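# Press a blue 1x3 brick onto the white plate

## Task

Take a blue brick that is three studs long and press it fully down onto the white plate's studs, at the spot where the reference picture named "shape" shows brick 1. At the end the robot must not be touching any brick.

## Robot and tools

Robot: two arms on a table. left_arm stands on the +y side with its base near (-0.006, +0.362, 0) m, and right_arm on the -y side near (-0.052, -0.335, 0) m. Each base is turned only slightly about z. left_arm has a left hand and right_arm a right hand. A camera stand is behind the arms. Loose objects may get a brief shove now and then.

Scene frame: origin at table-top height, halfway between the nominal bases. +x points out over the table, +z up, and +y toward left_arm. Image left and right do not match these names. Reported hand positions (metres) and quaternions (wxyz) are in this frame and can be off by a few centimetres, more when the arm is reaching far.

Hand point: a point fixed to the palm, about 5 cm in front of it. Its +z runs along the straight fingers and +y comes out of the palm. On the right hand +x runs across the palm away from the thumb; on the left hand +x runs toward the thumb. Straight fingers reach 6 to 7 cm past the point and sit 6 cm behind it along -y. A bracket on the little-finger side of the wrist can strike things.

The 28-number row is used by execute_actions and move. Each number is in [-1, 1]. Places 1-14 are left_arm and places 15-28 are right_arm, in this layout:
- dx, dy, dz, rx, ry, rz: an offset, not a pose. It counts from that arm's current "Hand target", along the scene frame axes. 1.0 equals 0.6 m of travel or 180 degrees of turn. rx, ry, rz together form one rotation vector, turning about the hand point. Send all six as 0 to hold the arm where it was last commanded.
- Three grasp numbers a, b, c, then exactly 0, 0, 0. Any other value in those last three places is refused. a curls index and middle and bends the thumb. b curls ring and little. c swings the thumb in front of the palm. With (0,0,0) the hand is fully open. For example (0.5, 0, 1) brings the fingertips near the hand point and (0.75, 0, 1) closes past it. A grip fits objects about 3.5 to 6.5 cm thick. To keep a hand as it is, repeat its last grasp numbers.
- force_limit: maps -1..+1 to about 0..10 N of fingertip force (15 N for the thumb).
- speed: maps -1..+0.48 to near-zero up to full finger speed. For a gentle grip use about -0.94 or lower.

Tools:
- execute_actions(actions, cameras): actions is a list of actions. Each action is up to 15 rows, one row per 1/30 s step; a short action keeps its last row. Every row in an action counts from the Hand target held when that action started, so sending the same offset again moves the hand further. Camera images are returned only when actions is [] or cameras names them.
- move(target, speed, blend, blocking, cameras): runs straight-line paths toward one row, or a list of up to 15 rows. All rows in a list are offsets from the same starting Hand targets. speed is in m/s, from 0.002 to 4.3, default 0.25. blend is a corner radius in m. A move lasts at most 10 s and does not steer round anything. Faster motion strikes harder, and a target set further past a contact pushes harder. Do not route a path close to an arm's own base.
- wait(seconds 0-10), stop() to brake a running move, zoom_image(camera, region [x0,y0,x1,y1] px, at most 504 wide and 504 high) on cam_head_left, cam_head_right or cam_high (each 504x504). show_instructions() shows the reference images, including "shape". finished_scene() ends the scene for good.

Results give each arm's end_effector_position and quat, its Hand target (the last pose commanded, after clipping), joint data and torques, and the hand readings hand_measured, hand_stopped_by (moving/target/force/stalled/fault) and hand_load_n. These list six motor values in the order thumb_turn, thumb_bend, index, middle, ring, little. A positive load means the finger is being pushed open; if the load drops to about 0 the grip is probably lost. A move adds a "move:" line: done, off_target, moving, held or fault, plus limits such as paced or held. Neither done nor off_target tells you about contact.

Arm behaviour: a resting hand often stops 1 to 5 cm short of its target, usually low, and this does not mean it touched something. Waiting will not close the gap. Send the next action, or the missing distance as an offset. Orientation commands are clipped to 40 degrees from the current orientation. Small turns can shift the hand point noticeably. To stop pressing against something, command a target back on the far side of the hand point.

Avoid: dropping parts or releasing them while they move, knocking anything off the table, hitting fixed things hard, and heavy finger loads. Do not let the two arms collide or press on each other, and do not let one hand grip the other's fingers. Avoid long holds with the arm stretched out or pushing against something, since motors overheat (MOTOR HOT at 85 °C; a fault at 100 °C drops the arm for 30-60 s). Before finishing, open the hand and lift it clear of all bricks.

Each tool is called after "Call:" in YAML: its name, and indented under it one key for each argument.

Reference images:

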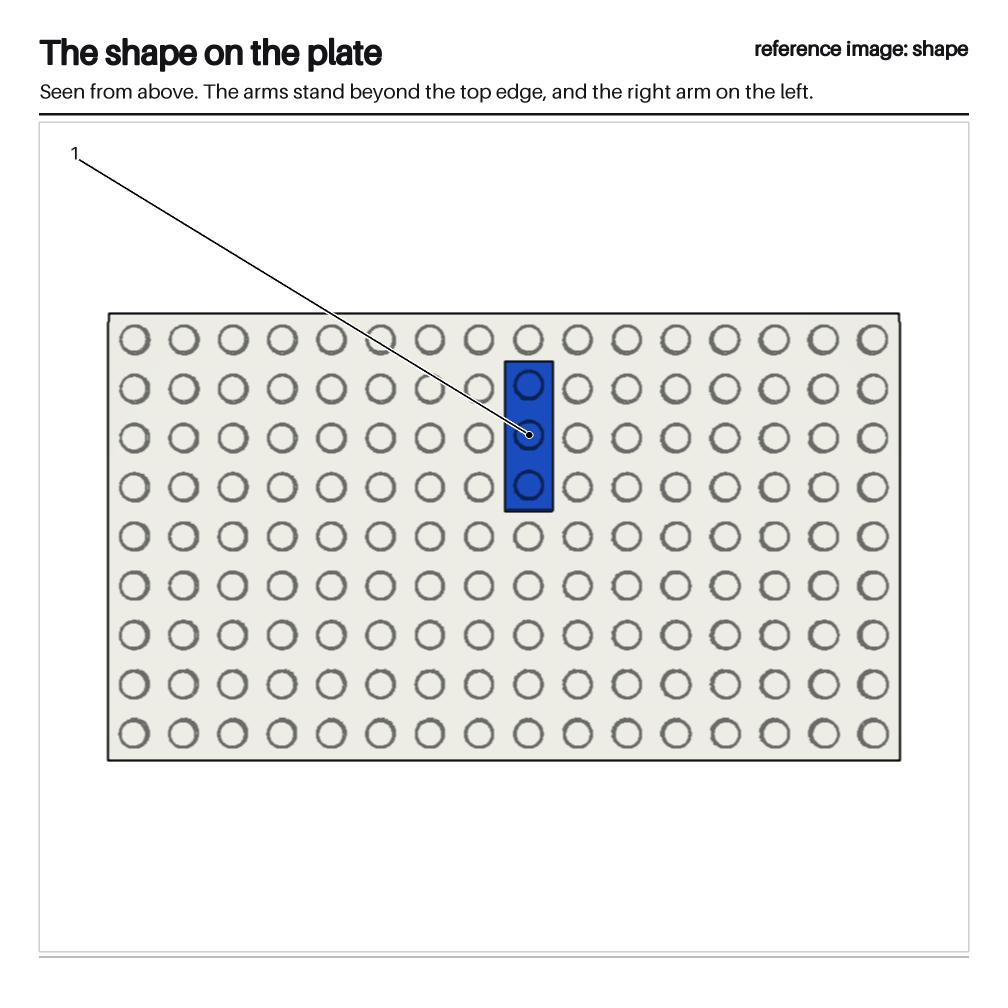

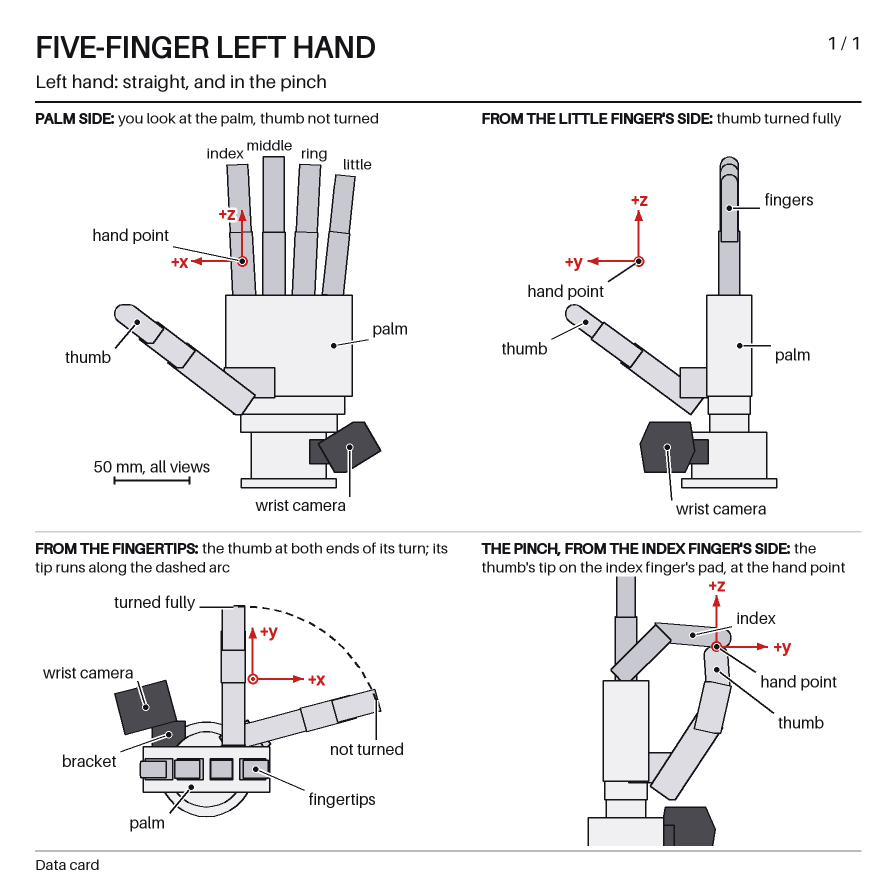

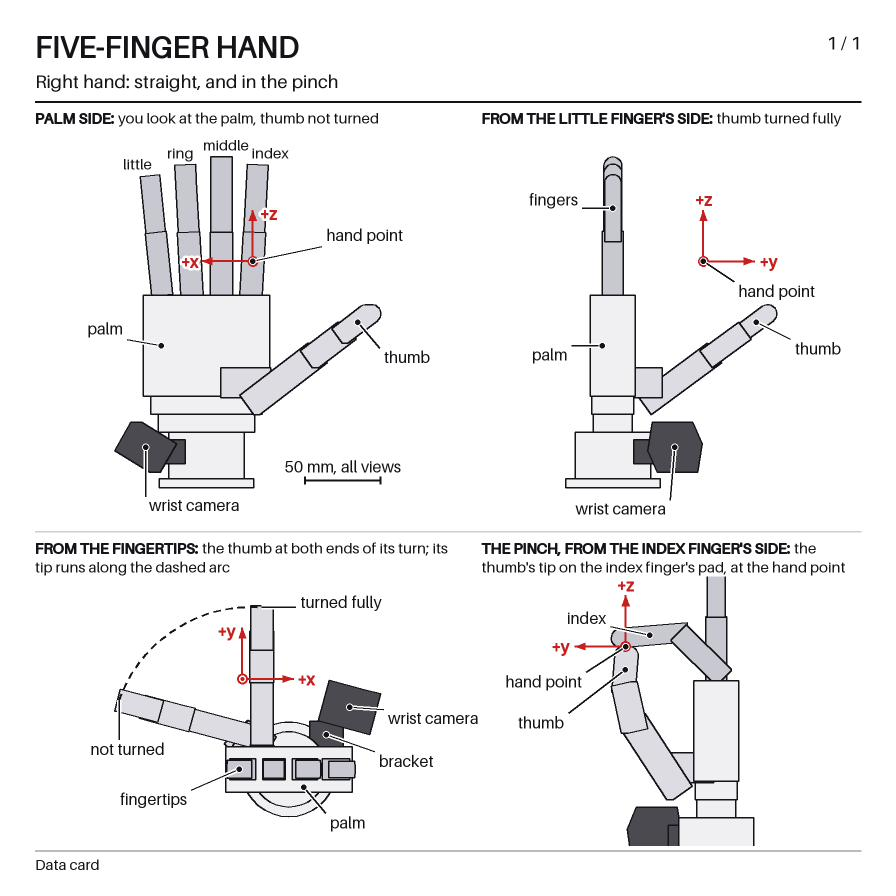

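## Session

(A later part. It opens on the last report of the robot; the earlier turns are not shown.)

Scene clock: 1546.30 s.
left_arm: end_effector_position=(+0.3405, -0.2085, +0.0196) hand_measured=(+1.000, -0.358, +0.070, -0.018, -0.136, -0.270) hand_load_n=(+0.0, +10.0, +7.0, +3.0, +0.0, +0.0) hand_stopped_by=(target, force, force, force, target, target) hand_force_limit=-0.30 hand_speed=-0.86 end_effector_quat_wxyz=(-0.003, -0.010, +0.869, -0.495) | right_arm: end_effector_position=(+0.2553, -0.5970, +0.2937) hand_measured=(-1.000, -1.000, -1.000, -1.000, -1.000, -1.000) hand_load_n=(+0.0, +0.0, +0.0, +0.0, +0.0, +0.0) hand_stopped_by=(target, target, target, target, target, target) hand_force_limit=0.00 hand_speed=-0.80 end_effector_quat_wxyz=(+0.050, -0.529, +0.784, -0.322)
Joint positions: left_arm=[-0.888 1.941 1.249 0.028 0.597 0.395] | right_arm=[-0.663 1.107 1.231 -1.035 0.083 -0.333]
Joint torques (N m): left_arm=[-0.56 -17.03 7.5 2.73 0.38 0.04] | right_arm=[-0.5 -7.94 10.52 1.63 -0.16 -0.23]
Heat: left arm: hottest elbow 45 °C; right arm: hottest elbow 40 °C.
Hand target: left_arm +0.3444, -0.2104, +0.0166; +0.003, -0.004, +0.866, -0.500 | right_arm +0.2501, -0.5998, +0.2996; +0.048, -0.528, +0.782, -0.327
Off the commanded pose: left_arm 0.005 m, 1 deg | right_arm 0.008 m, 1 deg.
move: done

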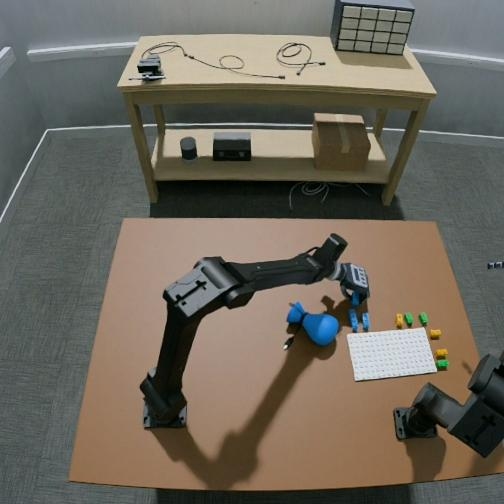

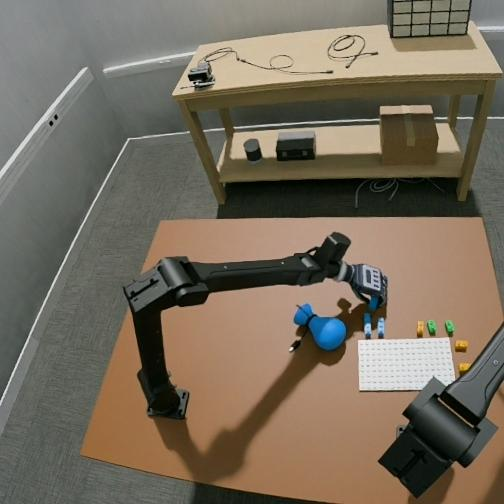

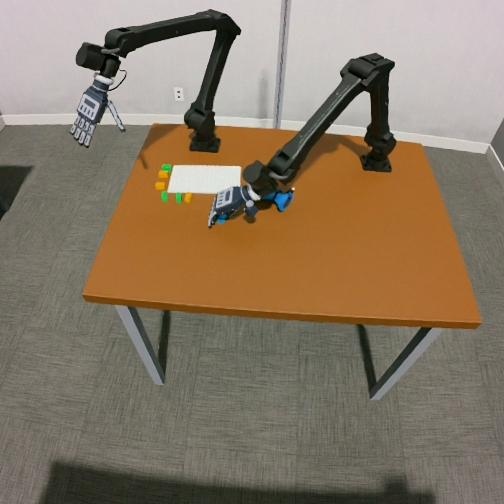

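Call:
move:
  target:
    - [0.0,0.0,0.0,0,0,0,0.0,0.0,1,0,0,0,-0.3,-0.7,0,0,0,0,0,0,0,0,0,0,0,0,0,-0.8]
    - [0.0,0.03,0.15,0,0,0,0.0,0.0,1,0,0,0,-0.3,-0.7,0,0,0,0,0,0,0,0,0,0,0,0,0,-0.8]
  speed: 0.1
  cameras: ["cam_head_left","cam_head_right","cam_high"]

Call:
zoom_image:
  camera: "cam_high"
  region: [190, 170, 250, 230]

Call:
zoom_image:
  camera: "cam_head_right"
  region: [355, 290, 405, 340]

Call:
zoom_image:
  camera: "cam_head_left"
  region: [340, 285, 390, 335]

Scene clock: 1557.50 s.
left_arm: end_effector_position=(+0.3302, -0.1877, +0.0826) hand_measured=(+1.000, -0.650, -1.000, -1.000, -1.000, -1.000) hand_load_n=(+0.0, +0.0, +0.0, -0.5, +0.0, +0.0) hand_stopped_by=(target, target, target, target, target, target) hand_force_limit=-0.30 hand_speed=-0.70 end_effector_quat_wxyz=(-0.013, -0.012, +0.873, -0.487) | right_arm: end_effector_position=(+0.2553, -0.5970, +0.2937) hand_measured=(-1.000, -1.000, -1.000, -1.000, -1.000, -1.000) hand_load_n=(+0.0, +0.0, +0.0, +0.0, +0.0, +0.0) hand_stopped_by=(target, target, target, target, target, target) hand_force_limit=0.00 hand_speed=-0.80 end_effector_quat_wxyz=(+0.050, -0.529, +0.784, -0.322)
Joint positions: left_arm=[-0.876 1.804 1.249 -0.142 0.613 0.409] | right_arm=[-0.663 1.107 1.231 -1.035 0.083 -0.333]
Joint torques (N m): left_arm=[0.26 -18.26 10.36 1.24 0.42 0.04] | right_arm=[-0.5 -8.64 10.7 1.65 -0.11 -0.27]
Heat: left arm: hottest elbow 44 °C; right arm: hottest elbow 40 °C.
Hand target: left_arm +0.3445, -0.1924, +0.1067; +0.003, -0.004, +0.866, -0.500 | right_arm +0.2501, -0.5998, +0.2996; +0.048, -0.528, +0.782, -0.327
Off the commanded pose: left_arm 0.028 m, 3 deg | right_arm 0.008 m, 1 deg.
move: off_target (left_arm)

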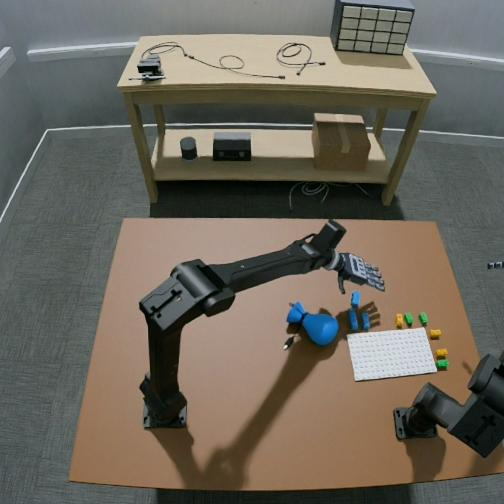

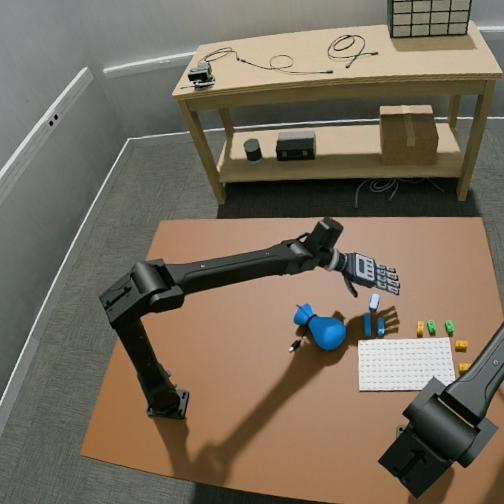

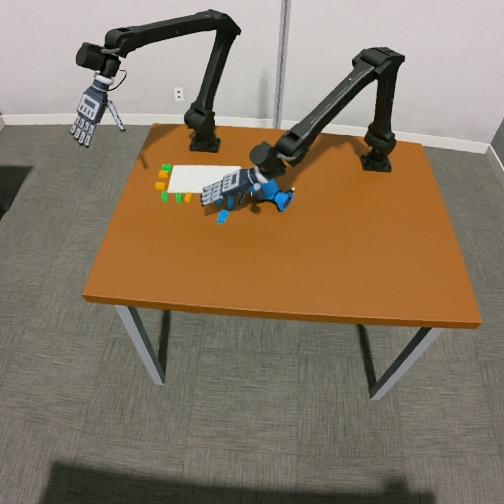

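Scaled by 8.400.

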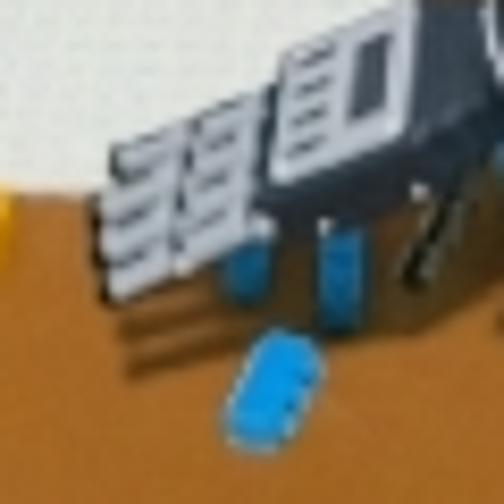

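Scaled by 10.080.

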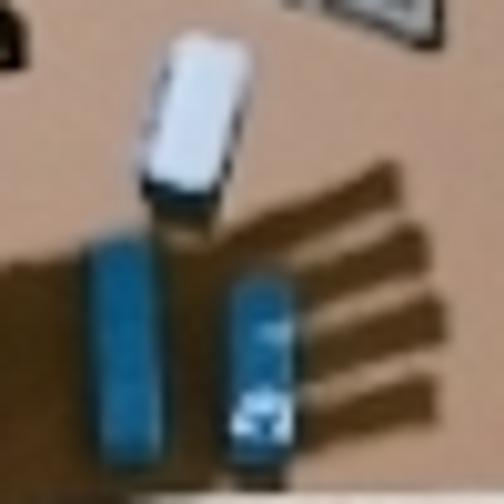

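Scaled by 10.080.

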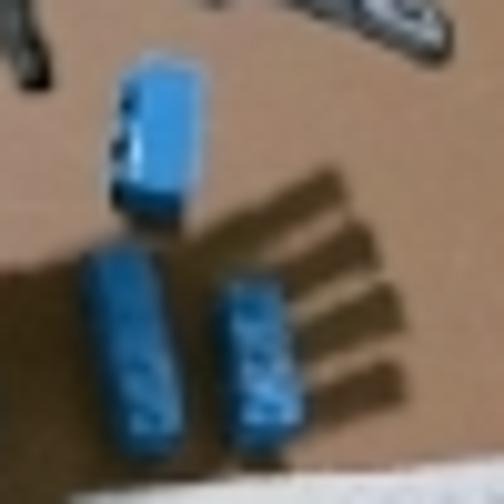

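Call:
move:
  target:
    - [-0.1658,-0.071,-0.005,0,0,0.0167,0.5,0.4,1,0,0,0,-0.3,-0.5,0,0,0,0,0,0,0,0,0,0,0,0,0,-0.8]
  speed: 0.12

Scene clock: 1586.53 s.
left_arm: end_effector_position=(+0.2471, -0.2299, +0.0886) hand_measured=(+1.000, -0.396, -0.080, -0.050, -0.166, -0.250) hand_load_n=(+0.0, +0.0, +0.0, +0.0, +0.0, +0.0) hand_stopped_by=(target, target, target, target, target, target) hand_force_limit=-0.30 hand_speed=-0.50 end_effector_quat_wxyz=(+0.011, -0.028, +0.874, -0.485) | right_arm: end_effector_position=(+0.2553, -0.5970, +0.2937) hand_measured=(-1.000, -1.000, -1.000, -1.000, -1.000, -1.000) hand_load_n=(+0.0, -0.5, +0.0, +0.0, +0.0, +0.0) hand_stopped_by=(target, target, target, target, target, target) hand_force_limit=0.00 hand_speed=-0.80 end_effector_quat_wxyz=(+0.050, -0.529, +0.784, -0.322)
Joint positions: left_arm=[-1.06 1.741 1.168 -0.042 0.411 0.266] | right_arm=[-0.663 1.107 1.231 -1.035 0.083 -0.333]
Joint torques (N m): left_arm=[-1.44 -17.61 7.83 2.84 0.12 -0.18] | right_arm=[-0.32 -8.18 10.58 1.68 -0.15 -0.25]
Heat: left arm: hottest elbow 46 °C; right arm: hottest elbow 40 °C.
Hand target: left_arm +0.2450, -0.2350, +0.1037; +0.016, -0.027, +0.865, -0.500 | right_arm +0.2501, -0.5998, +0.2996; +0.048, -0.528, +0.782, -0.327
Off the commanded pose: left_arm 0.016 m, 2 deg | right_arm 0.008 m, 1 deg.
move: off_target (left_arm)

Call:
move:
  target:
    - [0.0,0.0,-0.083,0,0,0.0,0.5,0.4,1,0,0,0,-0.3,-0.5,0,0,0,0,0,0,0,0,0,0,0,0,0,-0.8]
  speed: 0.08
  cameras: ["cam_head_left","cam_head_right","cam_high"]

Call:
zoom_image:
  camera: "cam_head_left"
  region: [345, 295, 395, 345]

Call:
zoom_image:
  camera: "cam_head_right"
  region: [360, 300, 410, 350]

Call:
zoom_image:
  camera: "cam_high"
  region: [190, 165, 250, 225]

Scene clock: 1592.57 s.
left_arm: end_effector_position=(+0.2470, -0.2295, +0.0547) hand_measured=(+1.000, -0.396, -0.080, -0.050, -0.166, -0.250) hand_load_n=(+0.0, +0.0, +0.0, +0.0, +0.0, +0.0) hand_stopped_by=(target, target, target, target, target, target) hand_force_limit=-0.30 hand_speed=-0.50 end_effector_quat_wxyz=(+0.016, -0.026, +0.869, -0.494) | right_arm: end_effector_position=(+0.2553, -0.5970, +0.2937) hand_measured=(-1.000, -1.000, -1.000, -1.000, -1.000, -1.000) hand_load_n=(+0.0, +0.0, +0.0, +0.0, +0.0, +0.0) hand_stopped_by=(target, target, target, target, target, target) hand_force_limit=0.00 hand_speed=-0.80 end_effector_quat_wxyz=(+0.050, -0.529, +0.784, -0.322)
Joint positions: left_arm=[-1.06 1.789 1.116 0.083 0.411 0.265] | right_arm=[-0.663 1.107 1.231 -1.035 0.083 -0.333]
Joint torques (N m): left_arm=[-1.38 -15.15 7.71 2.86 0.12 -0.16] | right_arm=[-0.91 -8.41 10.65 1.63 -0.13 -0.2]
Heat: left arm: hottest elbow 45 °C; right arm: hottest elbow 40 °C.
Hand target: left_arm +0.2450, -0.2350, +0.0537; +0.016, -0.027, +0.866, -0.500 | right_arm +0.2501, -0.5998, +0.2996; +0.048, -0.528, +0.782, -0.327
Off the commanded pose: left_arm 0.006 m, 1 deg | right_arm 0.008 m, 1 deg.
move: done

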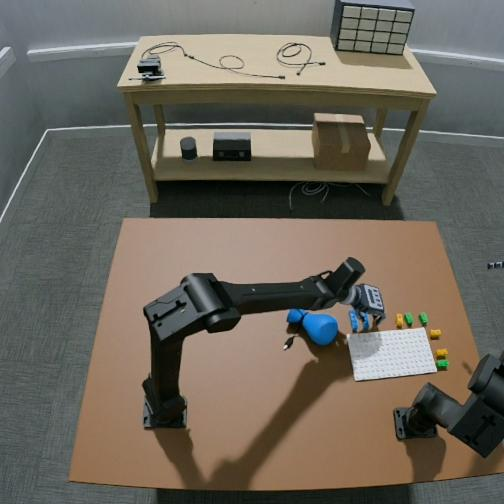

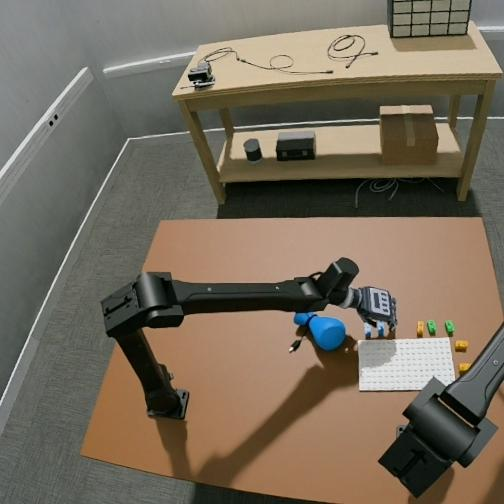

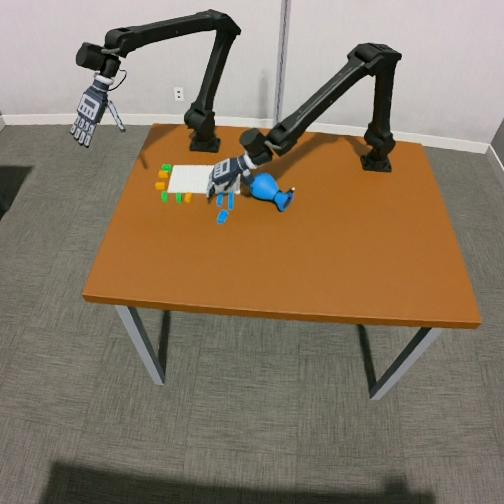

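Scaled by 10.080.

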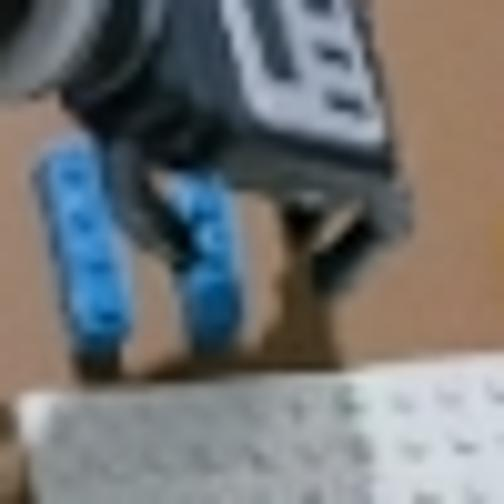

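Scaled by 10.080.

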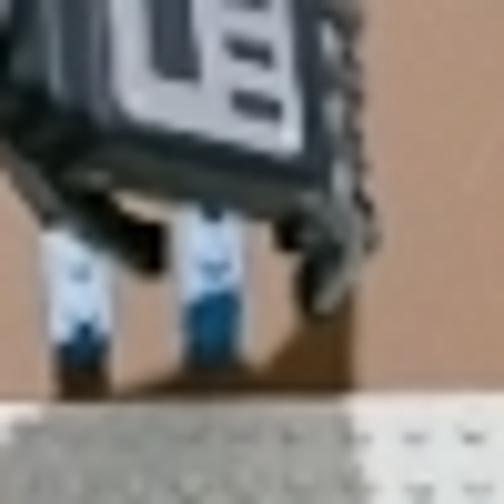

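Scaled by 8.400.

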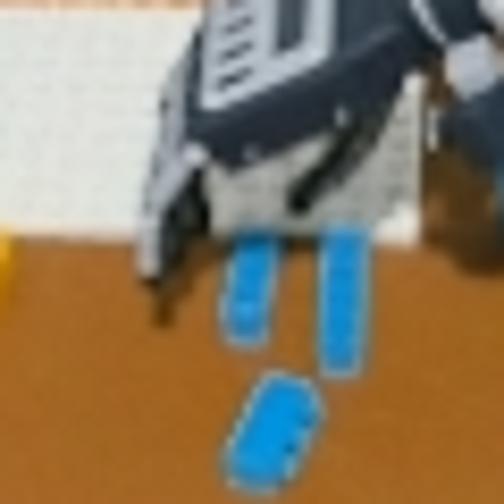

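Call:
move:
  target:
    - [0.001,-0.011,-0.036,0,0,0.0,0.5,0.4,1,0,0,0,-0.3,-0.5,0,0,0,0,0,0,0,0,0,0,0,0,0,-0.8]
  speed: 0.05

Scene clock: 1607.87 s.
left_arm: end_effector_position=(+0.2503, -0.2339, +0.0335) hand_measured=(+1.000, -0.396, -0.080, -0.050, -0.166, -0.250) hand_load_n=(+0.0, +0.0, +0.0, +0.0, +0.0, +0.5) hand_stopped_by=(target, target, target, target, target, target) hand_force_limit=-0.30 hand_speed=-0.50 end_effector_quat_wxyz=(+0.018, -0.028, +0.869, -0.494) | right_arm: end_effector_position=(+0.2553, -0.5970, +0.2937) hand_measured=(-1.000, -1.000, -1.000, -1.000, -1.000, -1.000) hand_load_n=(+0.0, +0.0, -0.5, +0.0, +0.0, +0.0) hand_stopped_by=(target, target, target, target, target, target) hand_force_limit=0.00 hand_speed=-0.80 end_effector_quat_wxyz=(+0.050, -0.529, +0.784, -0.322)
Joint positions: left_arm=[-1.06 1.837 1.116 0.131 0.406 0.262] | right_arm=[-0.663 1.107 1.231 -1.035 0.083 -0.333]
Joint torques (N m): left_arm=[-1.85 -15.38 7.69 2.88 0.11 -0.16] | right_arm=[-0.5 -8.29 10.69 1.68 -0.13 -0.22]
Heat: left arm: hottest elbow 45 °C; right arm: hottest elbow 40 °C.
Hand target: left_arm +0.2455, -0.2416, +0.0323; +0.016, -0.027, +0.865, -0.500 | right_arm +0.2501, -0.5998, +0.2996; +0.048, -0.528, +0.782, -0.327
Off the commanded pose: left_arm 0.009 m, 1 deg | right_arm 0.008 m, 1 deg.
move: done

Call:
wait:
  seconds: 0
  cameras: ["cam_head_left","cam_head_right","cam_high"]

Call:
zoom_image:
  camera: "cam_head_left"
  region: [345, 295, 395, 345]

Call:
zoom_image:
  camera: "cam_head_right"
  region: [360, 300, 410, 350]

Call:
zoom_image:
  camera: "cam_high"
  region: [190, 165, 250, 225]

Scene clock: 1611.60 s.
left_arm: end_effector_position=(+0.2503, -0.2340, +0.0336) hand_measured=(+1.000, -0.396, -0.080, -0.050, -0.166, -0.250) hand_load_n=(+0.0, +0.0, +0.0, +0.0, +0.0, +0.0) hand_stopped_by=(target, target, target, target, target, target) hand_force_limit=-0.30 hand_speed=-0.50 end_effector_quat_wxyz=(+0.018, -0.028, +0.869, -0.494) | right_arm: end_effector_position=(+0.2553, -0.5970, +0.2937) hand_measured=(-1.000, -1.000, -1.000, -1.000, -1.000, -1.000) hand_load_n=(+0.0, +0.0, +0.0, +0.0, -0.5, +0.0) hand_stopped_by=(target, target, target, target, target, target) hand_force_limit=0.00 hand_speed=-0.80 end_effector_quat_wxyz=(+0.050, -0.529, +0.784, -0.322)
Joint positions: left_arm=[-1.06 1.837 1.116 0.132 0.406 0.262] | right_arm=[-0.663 1.107 1.231 -1.035 0.083 -0.333]
Joint torques (N m): left_arm=[-1.85 -15.38 7.69 2.85 0.11 -0.16] | right_arm=[-0.85 -8.41 10.58 1.63 -0.13 -0.23]
Heat: left arm: hottest elbow 44 °C; right arm: hottest elbow 40 °C.
Hand target: left_arm +0.2456, -0.2417, +0.0323; +0.016, -0.027, +0.865, -0.500 | right_arm +0.2501, -0.5998, +0.2996; +0.048, -0.528, +0.782, -0.327
Off the commanded pose: left_arm 0.009 m, 1 deg | right_arm 0.008 m, 1 deg.

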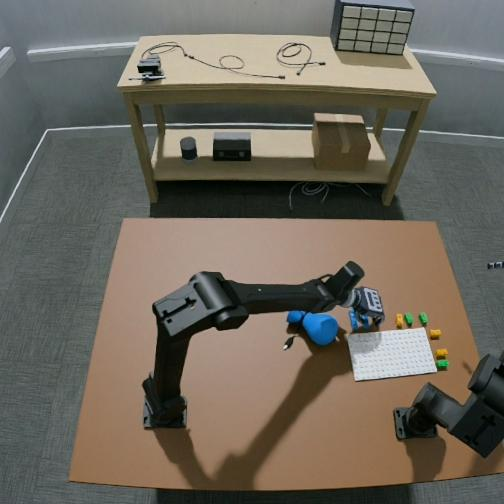

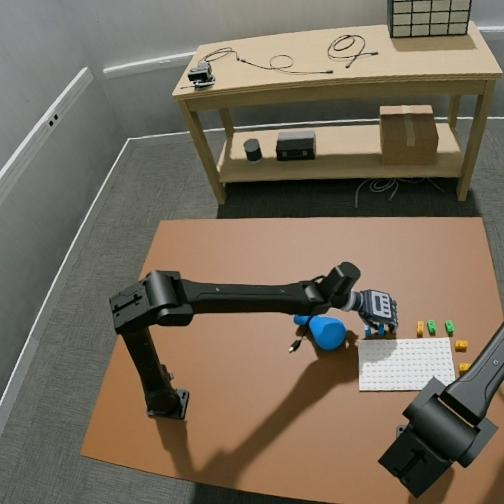

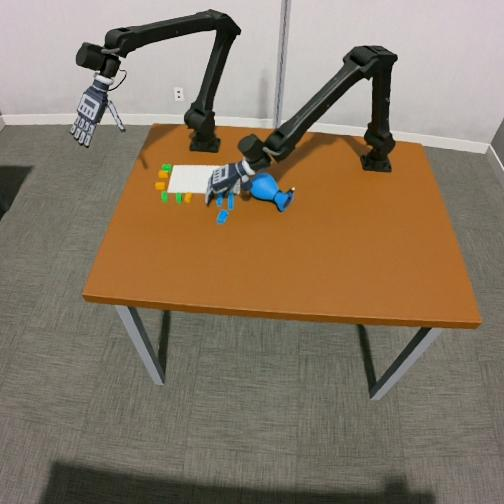

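Scaled by 10.080.

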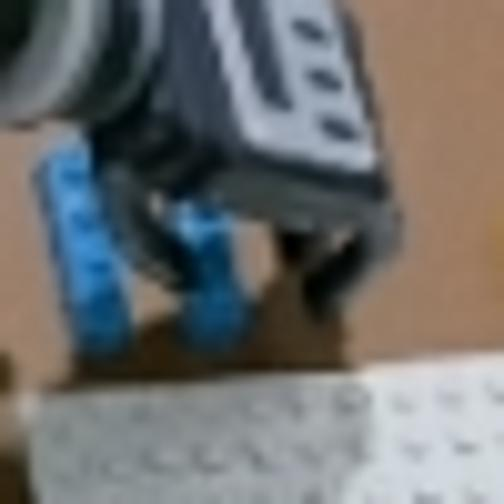

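Scaled by 10.080.

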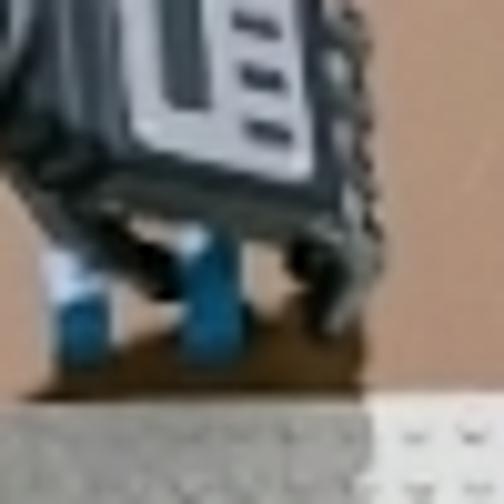

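Scaled by 8.400.

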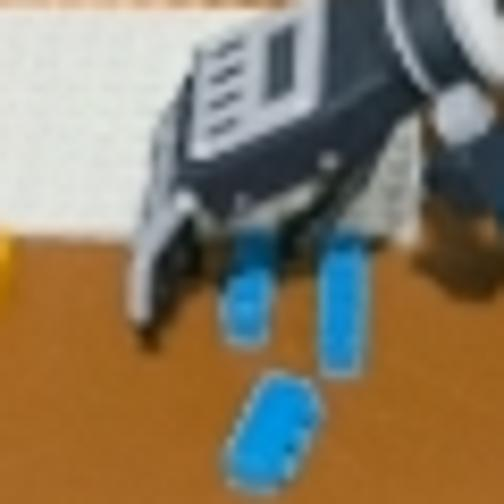

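Call:
move:
  target:
    - [0.0,0.002,-0.0225,0,0,0.0,0.5,0.4,1,0,0,0,-0.3,-0.5,0,0,0,0,0,0,0,0,0,0,0,0,0,-0.8]
  speed: 0.04

Scene clock: 1616.73 s.
left_arm: end_effector_position=(+0.2513, -0.2356, +0.0242) hand_measured=(+1.000, -0.396, -0.080, -0.050, -0.166, -0.250) hand_load_n=(+0.0, +0.0, +0.0, +0.0, +0.0, +0.0) hand_stopped_by=(target, target, target, target, target, target) hand_force_limit=-0.30 hand_speed=-0.50 end_effector_quat_wxyz=(+0.019, -0.027, +0.867, -0.497) | right_arm: end_effector_position=(+0.2553, -0.5970, +0.2937) hand_measured=(-1.000, -1.000, -1.000, -1.000, -1.000, -1.000) hand_load_n=(+0.0, +0.0, +0.0, +0.0, +0.0, +0.0) hand_stopped_by=(target, target, target, target, target, target) hand_force_limit=0.00 hand_speed=-0.80 end_effector_quat_wxyz=(+0.050, -0.529, +0.784, -0.322)
Joint positions: left_arm=[-1.06 1.857 1.11 0.165 0.406 0.262] | right_arm=[-0.663 1.107 1.231 -1.035 0.083 -0.333]
Joint torques (N m): left_arm=[-1.73 -15.38 7.13 2.78 0.14 -0.15] | right_arm=[-0.21 -7.47 10.66 1.65 -0.15 -0.23]
Heat: left arm: hottest elbow 44 °C; right arm: hottest elbow 40 °C.
Hand target: left_arm +0.2455, -0.2404, +0.0187; +0.016, -0.027, +0.866, -0.500 | right_arm +0.2501, -0.5998, +0.2996; +0.048, -0.528, +0.782, -0.327
Off the commanded pose: left_arm 0.009 m, 1 deg | right_arm 0.008 m, 1 deg.
move: done

Call:
move:
  target:
    - [0.0,0.002,-0.009,0,0,0.0,0.5,0.4,1,0,0,0,-0.3,-0.5,0,0,0,0,0,0,0,0,0,0,0,0,0,-0.8]
  speed: 0.04
  cameras: ["cam_head_left","cam_head_right","cam_high"]

Call:
zoom_image:
  camera: "cam_head_left"
  region: [345, 295, 395, 345]

Call:
zoom_image:
  camera: "cam_head_right"
  region: [360, 300, 410, 350]

Call:
zoom_image:
  camera: "cam_high"
  region: [190, 165, 250, 225]

Scene clock: 1622.83 s.
left_arm: end_effector_position=(+0.2509, -0.2349, +0.0192) hand_measured=(+1.000, -0.396, -0.080, -0.050, -0.166, -0.250) hand_load_n=(+0.0, +0.0, +0.0, +0.0, +0.0, +0.0) hand_stopped_by=(target, target, target, target, target, target) hand_force_limit=-0.30 hand_speed=-0.50 end_effector_quat_wxyz=(+0.019, -0.027, +0.867, -0.497) | right_arm: end_effector_position=(+0.2553, -0.5970, +0.2937) hand_measured=(-1.000, -1.000, -1.000, -1.000, -1.000, -1.000) hand_load_n=(+0.0, +0.0, +0.0, +0.0, +0.0, +0.0) hand_stopped_by=(target, target, target, target, target, target) hand_force_limit=0.00 hand_speed=-0.80 end_effector_quat_wxyz=(+0.050, -0.529, +0.784, -0.322)
Joint positions: left_arm=[-1.06 1.865 1.105 0.178 0.406 0.262] | right_arm=[-0.663 1.107 1.231 -1.035 0.083 -0.333]
Joint torques (N m): left_arm=[-1.61 -15.21 7.02 2.84 0.18 -0.15] | right_arm=[-0.85 -8.12 10.69 1.69 -0.12 -0.24]
Heat: left arm: hottest elbow 44 °C; right arm: hottest elbow 40 °C.
Hand target: left_arm +0.2455, -0.2392, +0.0133; +0.016, -0.027, +0.866, -0.500 | right_arm +0.2501, -0.5998, +0.2996; +0.048, -0.528, +0.782, -0.327
Off the commanded pose: left_arm 0.009 m, 1 deg | right_arm 0.008 m, 1 deg.
move: done

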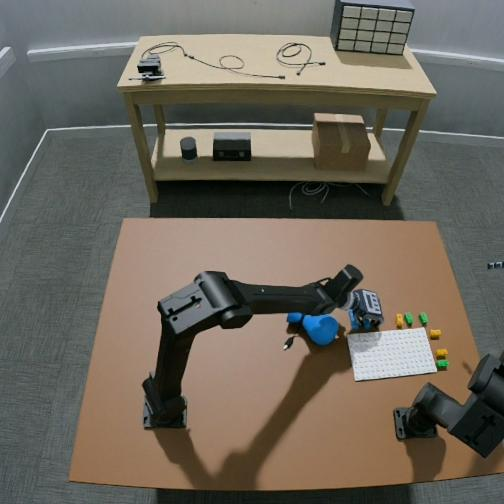

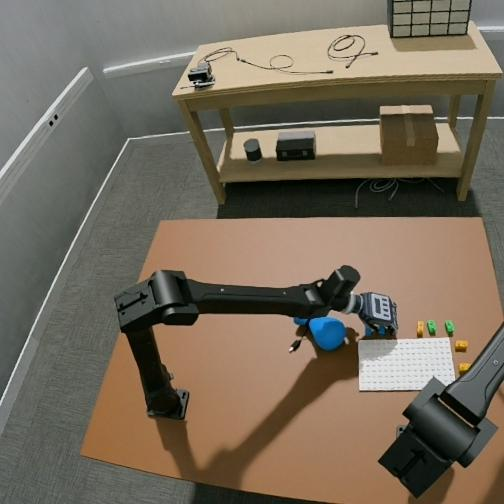

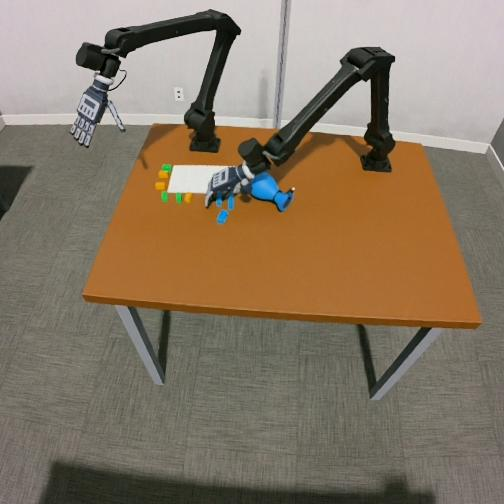

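Scaled by 10.080.

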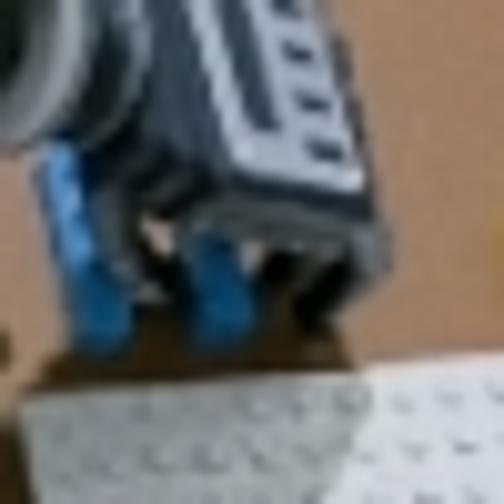

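Scaled by 10.080.

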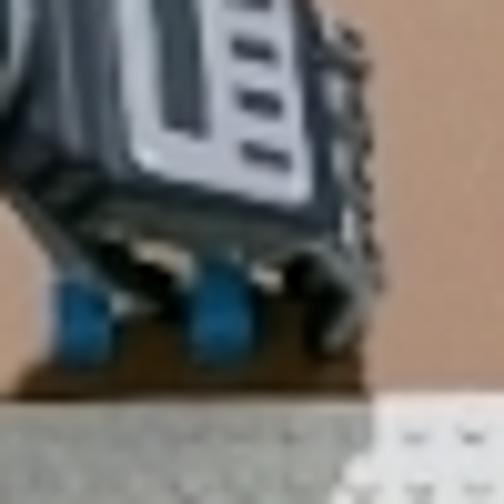

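Scaled by 8.400.

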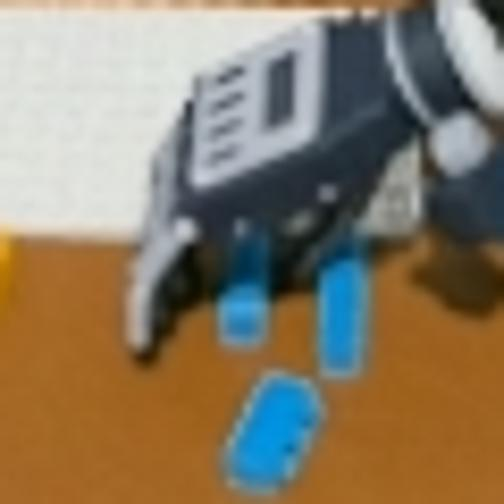

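Call:
move:
  target:
    - [0.0,0.0,0.0,0,0,0.0,0.72,0.4,1,0,0,0,-0.1,-0.86,0,0,0,0,0,0,0,0,0,0,0,0,0,-0.8]
  speed: 0.04

Scene clock: 1627.07 s.
left_arm: end_effector_position=(+0.2509, -0.2350, +0.0193) hand_measured=(+1.000, -0.306, +0.112, +0.090, -0.132, -0.272) hand_load_n=(+0.0, +10.0, +5.0, +7.5, +0.0, +0.0) hand_stopped_by=(target, force, force, force, target, target) hand_force_limit=-0.10 hand_speed=-0.86 end_effector_quat_wxyz=(+0.019, -0.027, +0.867, -0.497) | right_arm: end_effector_position=(+0.2553, -0.5970, +0.2937) hand_measured=(-1.000, -1.000, -1.000, -1.000, -1.000, -1.000) hand_load_n=(+0.0, +0.0, +0.0, +0.0, +0.0, +0.0) hand_stopped_by=(target, target, target, target, target, target) hand_force_limit=0.00 hand_speed=-0.80 end_effector_quat_wxyz=(+0.050, -0.529, +0.784, -0.322)
Joint positions: left_arm=[-1.06 1.865 1.105 0.179 0.406 0.262] | right_arm=[-0.663 1.107 1.231 -1.035 0.083 -0.333]
Joint torques (N m): left_arm=[-1.61 -15.27 7.02 2.86 0.18 -0.15] | right_arm=[-0.62 -8.23 10.76 1.61 -0.13 -0.22]
Heat: left arm: hottest elbow 44 °C; right arm: hottest elbow 40 °C.
Hand target: left_arm +0.2455, -0.2392, +0.0133; +0.016, -0.027, +0.866, -0.500 | right_arm +0.2501, -0.5998, +0.2996; +0.048, -0.528, +0.782, -0.327
Off the commanded pose: left_arm 0.009 m, 1 deg | right_arm 0.008 m, 1 deg.
move: done

Call:
move:
  target:
    - [0,-0.0167,0.13,0,0,0,0.72,0.4,1,0,0,0,-0.1,-0.86,0,0,0,0,0,0,0,0,0,0,0,0,0,-0.8]
    - [-0.2292,-0.143,0.1362,0,0,0,0.72,0.4,1,0,0,0,-0.1,-0.86,0,0,0,0,0,0,0,0,0,0,0,0,0,-0.8]
    - [-0.242,-0.0972,0.055,0,0,0,0.72,0.4,1,0,0,0,-0.1,-0.86,0,0,0,0,0,0,0,0,0,0,0,0,0,-0.8]
  speed: [0.06,0.12,0.08]
  blend: [0.02,0,0]
  cameras: ["cam_head_left","cam_head_right","cam_high"]

Call:
zoom_image:
  camera: "cam_head_left"
  region: [352, 346, 402, 386]

Call:
zoom_image:
  camera: "cam_head_right"
  region: [362, 352, 412, 392]

Call:
zoom_image:
  camera: "cam_high"
  region: [190, 145, 230, 185]

Scene clock: 1642.87 s.
left_arm: end_effector_position=(+0.1031, -0.2929, +0.0475) hand_measured=(+1.000, -0.306, +0.112, +0.090, -0.132, -0.272) hand_load_n=(+0.0, +10.0, +5.0, +7.5, +0.0, +0.0) hand_stopped_by=(target, force, force, force, target, target) hand_force_limit=-0.10 hand_speed=-0.86 end_effector_quat_wxyz=(+0.018, -0.024, +0.869, -0.494) | right_arm: end_effector_position=(+0.2553, -0.5970, +0.2937) hand_measured=(-1.000, -1.000, -1.000, -1.000, -1.000, -1.000) hand_load_n=(+0.0, +0.0, +0.0, +0.0, +0.0, +0.0) hand_stopped_by=(target, target, target, target, target, target) hand_force_limit=0.00 hand_speed=-0.80 end_effector_quat_wxyz=(+0.050, -0.529, +0.784, -0.322)
Joint positions: left_arm=[-1.357 1.809 1.112 0.152 0.158 0.103] | right_arm=[-0.663 1.107 1.231 -1.035 0.083 -0.333]
Joint torques (N m): left_arm=[-1.2 -15.38 7.61 2.99 0 -0.16] | right_arm=[-0.5 -7.94 10.58 1.69 -0.14 -0.24]
Heat: left arm: hottest elbow 43 °C; right arm: hottest elbow 40 °C.
Hand target: left_arm +0.1004, -0.2974, +0.0462; +0.016, -0.027, +0.866, -0.500 | right_arm +0.2501, -0.5998, +0.2996; +0.048, -0.528, +0.782, -0.327
Off the commanded pose: left_arm 0.005 m, 1 deg | right_arm 0.008 m, 1 deg.
move: done

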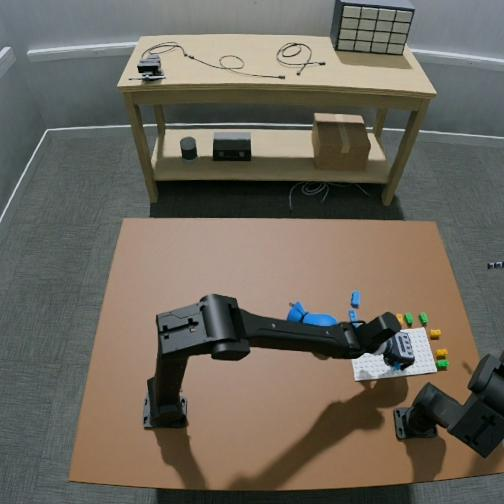

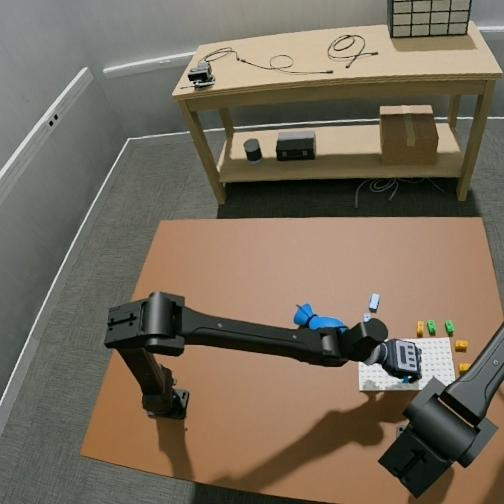

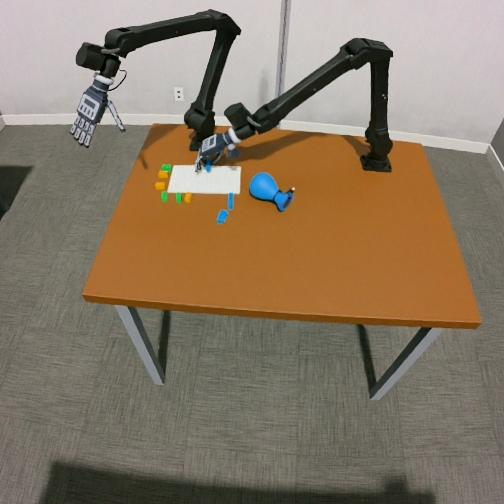

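Scaled by 10.080.

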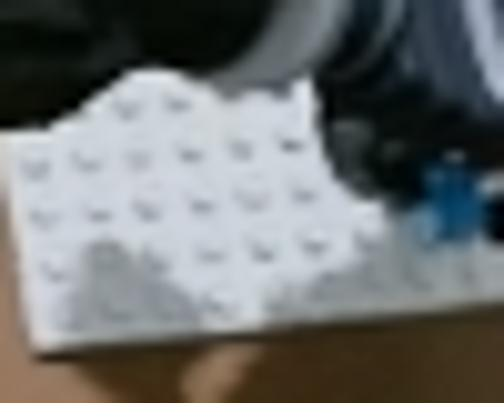

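Scaled by 10.080.

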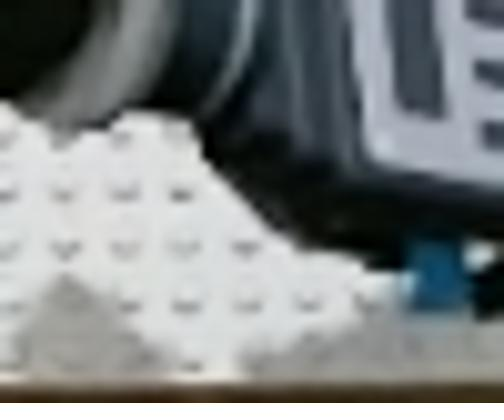

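Scaled by 12.600.

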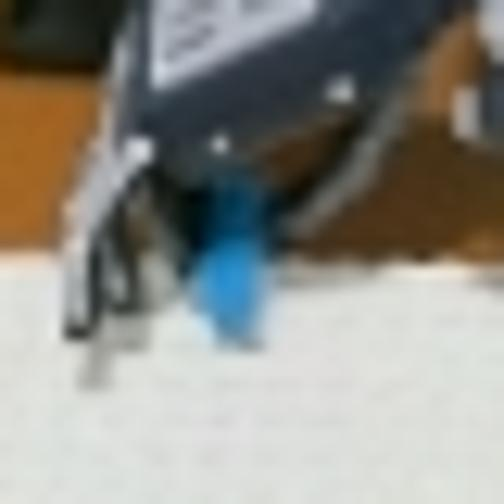

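Call:
move:
  target:
    - [0.0005,0.004,-0.024,0,0,0,0.72,0.4,1,0,0,0,-0.1,-0.86,0,0,0,0,0,0,0,0,0,0,0,0,0,-0.8]
  speed: 0.05
  cameras: ["cam_head_left","cam_head_right","cam_high"]

Call:
zoom_image:
  camera: "cam_head_left"
  region: [352, 346, 402, 386]

Call:
zoom_image:
  camera: "cam_head_right"
  region: [362, 352, 412, 392]

Call:
zoom_image:
  camera: "cam_high"
  region: [190, 150, 230, 190]

Scene clock: 1722.23 s.
left_arm: end_effector_position=(+0.1027, -0.2916, +0.0351) hand_measured=(+1.000, -0.306, +0.112, +0.090, -0.132, -0.272) hand_load_n=(+0.0, +10.0, +5.0, +7.5, +0.0, +0.0) hand_stopped_by=(target, force, force, force, target, target) hand_force_limit=-0.10 hand_speed=-0.86 end_effector_quat_wxyz=(+0.018, -0.024, +0.868, -0.495) | right_arm: end_effector_position=(+0.2553, -0.5970, +0.2937) hand_measured=(-1.000, -1.000, -1.000, -1.000, -1.000, -1.000) hand_load_n=(+0.0, +0.0, +0.0, +0.0, +0.0, +0.0) hand_stopped_by=(target, target, target, target, target, target) hand_force_limit=0.00 hand_speed=-0.80 end_effector_quat_wxyz=(+0.050, -0.529, +0.784, -0.322)
Joint positions: left_arm=[-1.357 1.828 1.096 0.19 0.158 0.103] | right_arm=[-0.663 1.107 1.231 -1.035 0.083 -0.333]
Joint torques (N m): left_arm=[-1.03 -15.21 7.35 3 0.05 -0.15] | right_arm=[-0.5 -8.18 10.66 1.7 -0.15 -0.23]
Heat: left arm: hottest elbow 41 °C; right arm: hottest elbow 40 °C.
Hand target: left_arm +0.1007, -0.2950, +0.0317; +0.016, -0.027, +0.866, -0.500 | right_arm +0.2501, -0.5998, +0.2996; +0.048, -0.528, +0.782, -0.327
Off the commanded pose: left_arm 0.005 m, 1 deg | right_arm 0.008 m, 1 deg.
move: done

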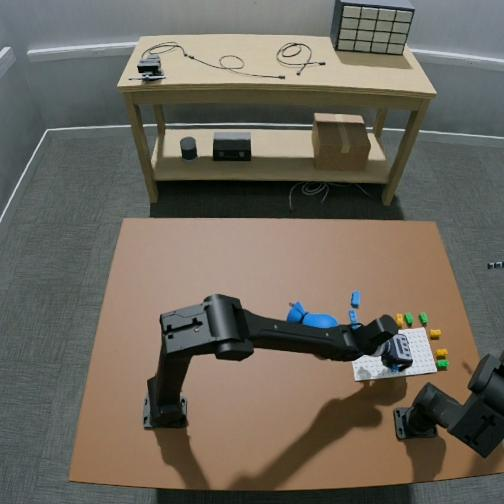

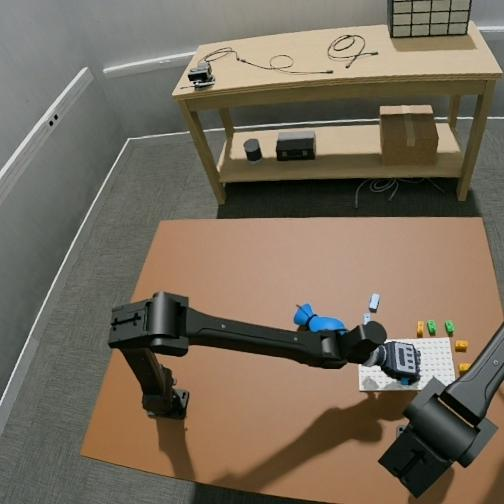

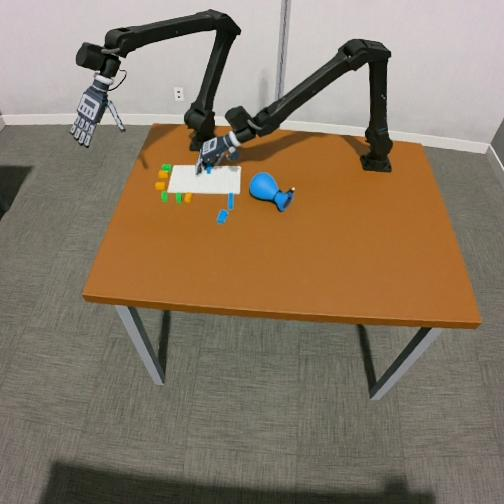

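Scaled by 10.080.

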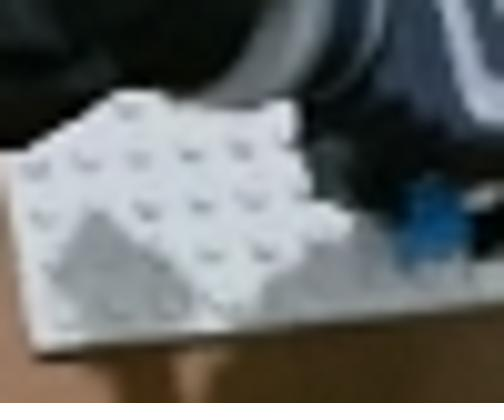

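Scaled by 10.080.

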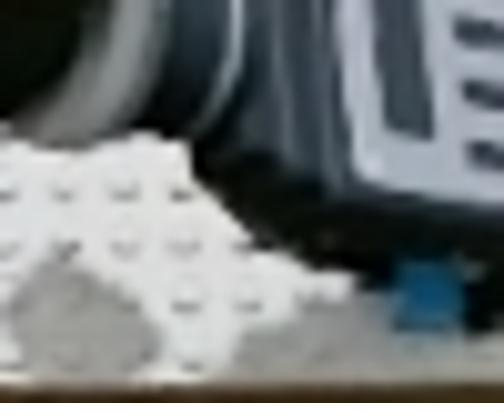

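Scaled by 12.600.

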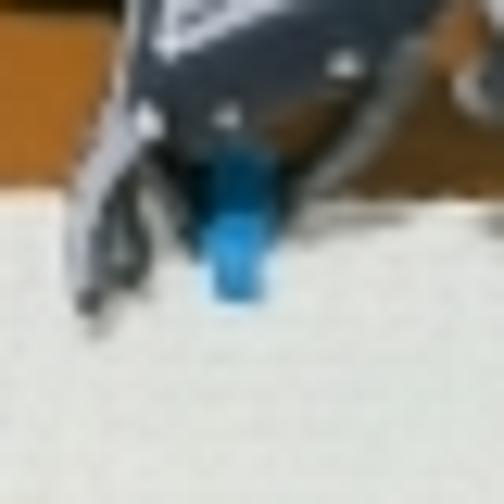

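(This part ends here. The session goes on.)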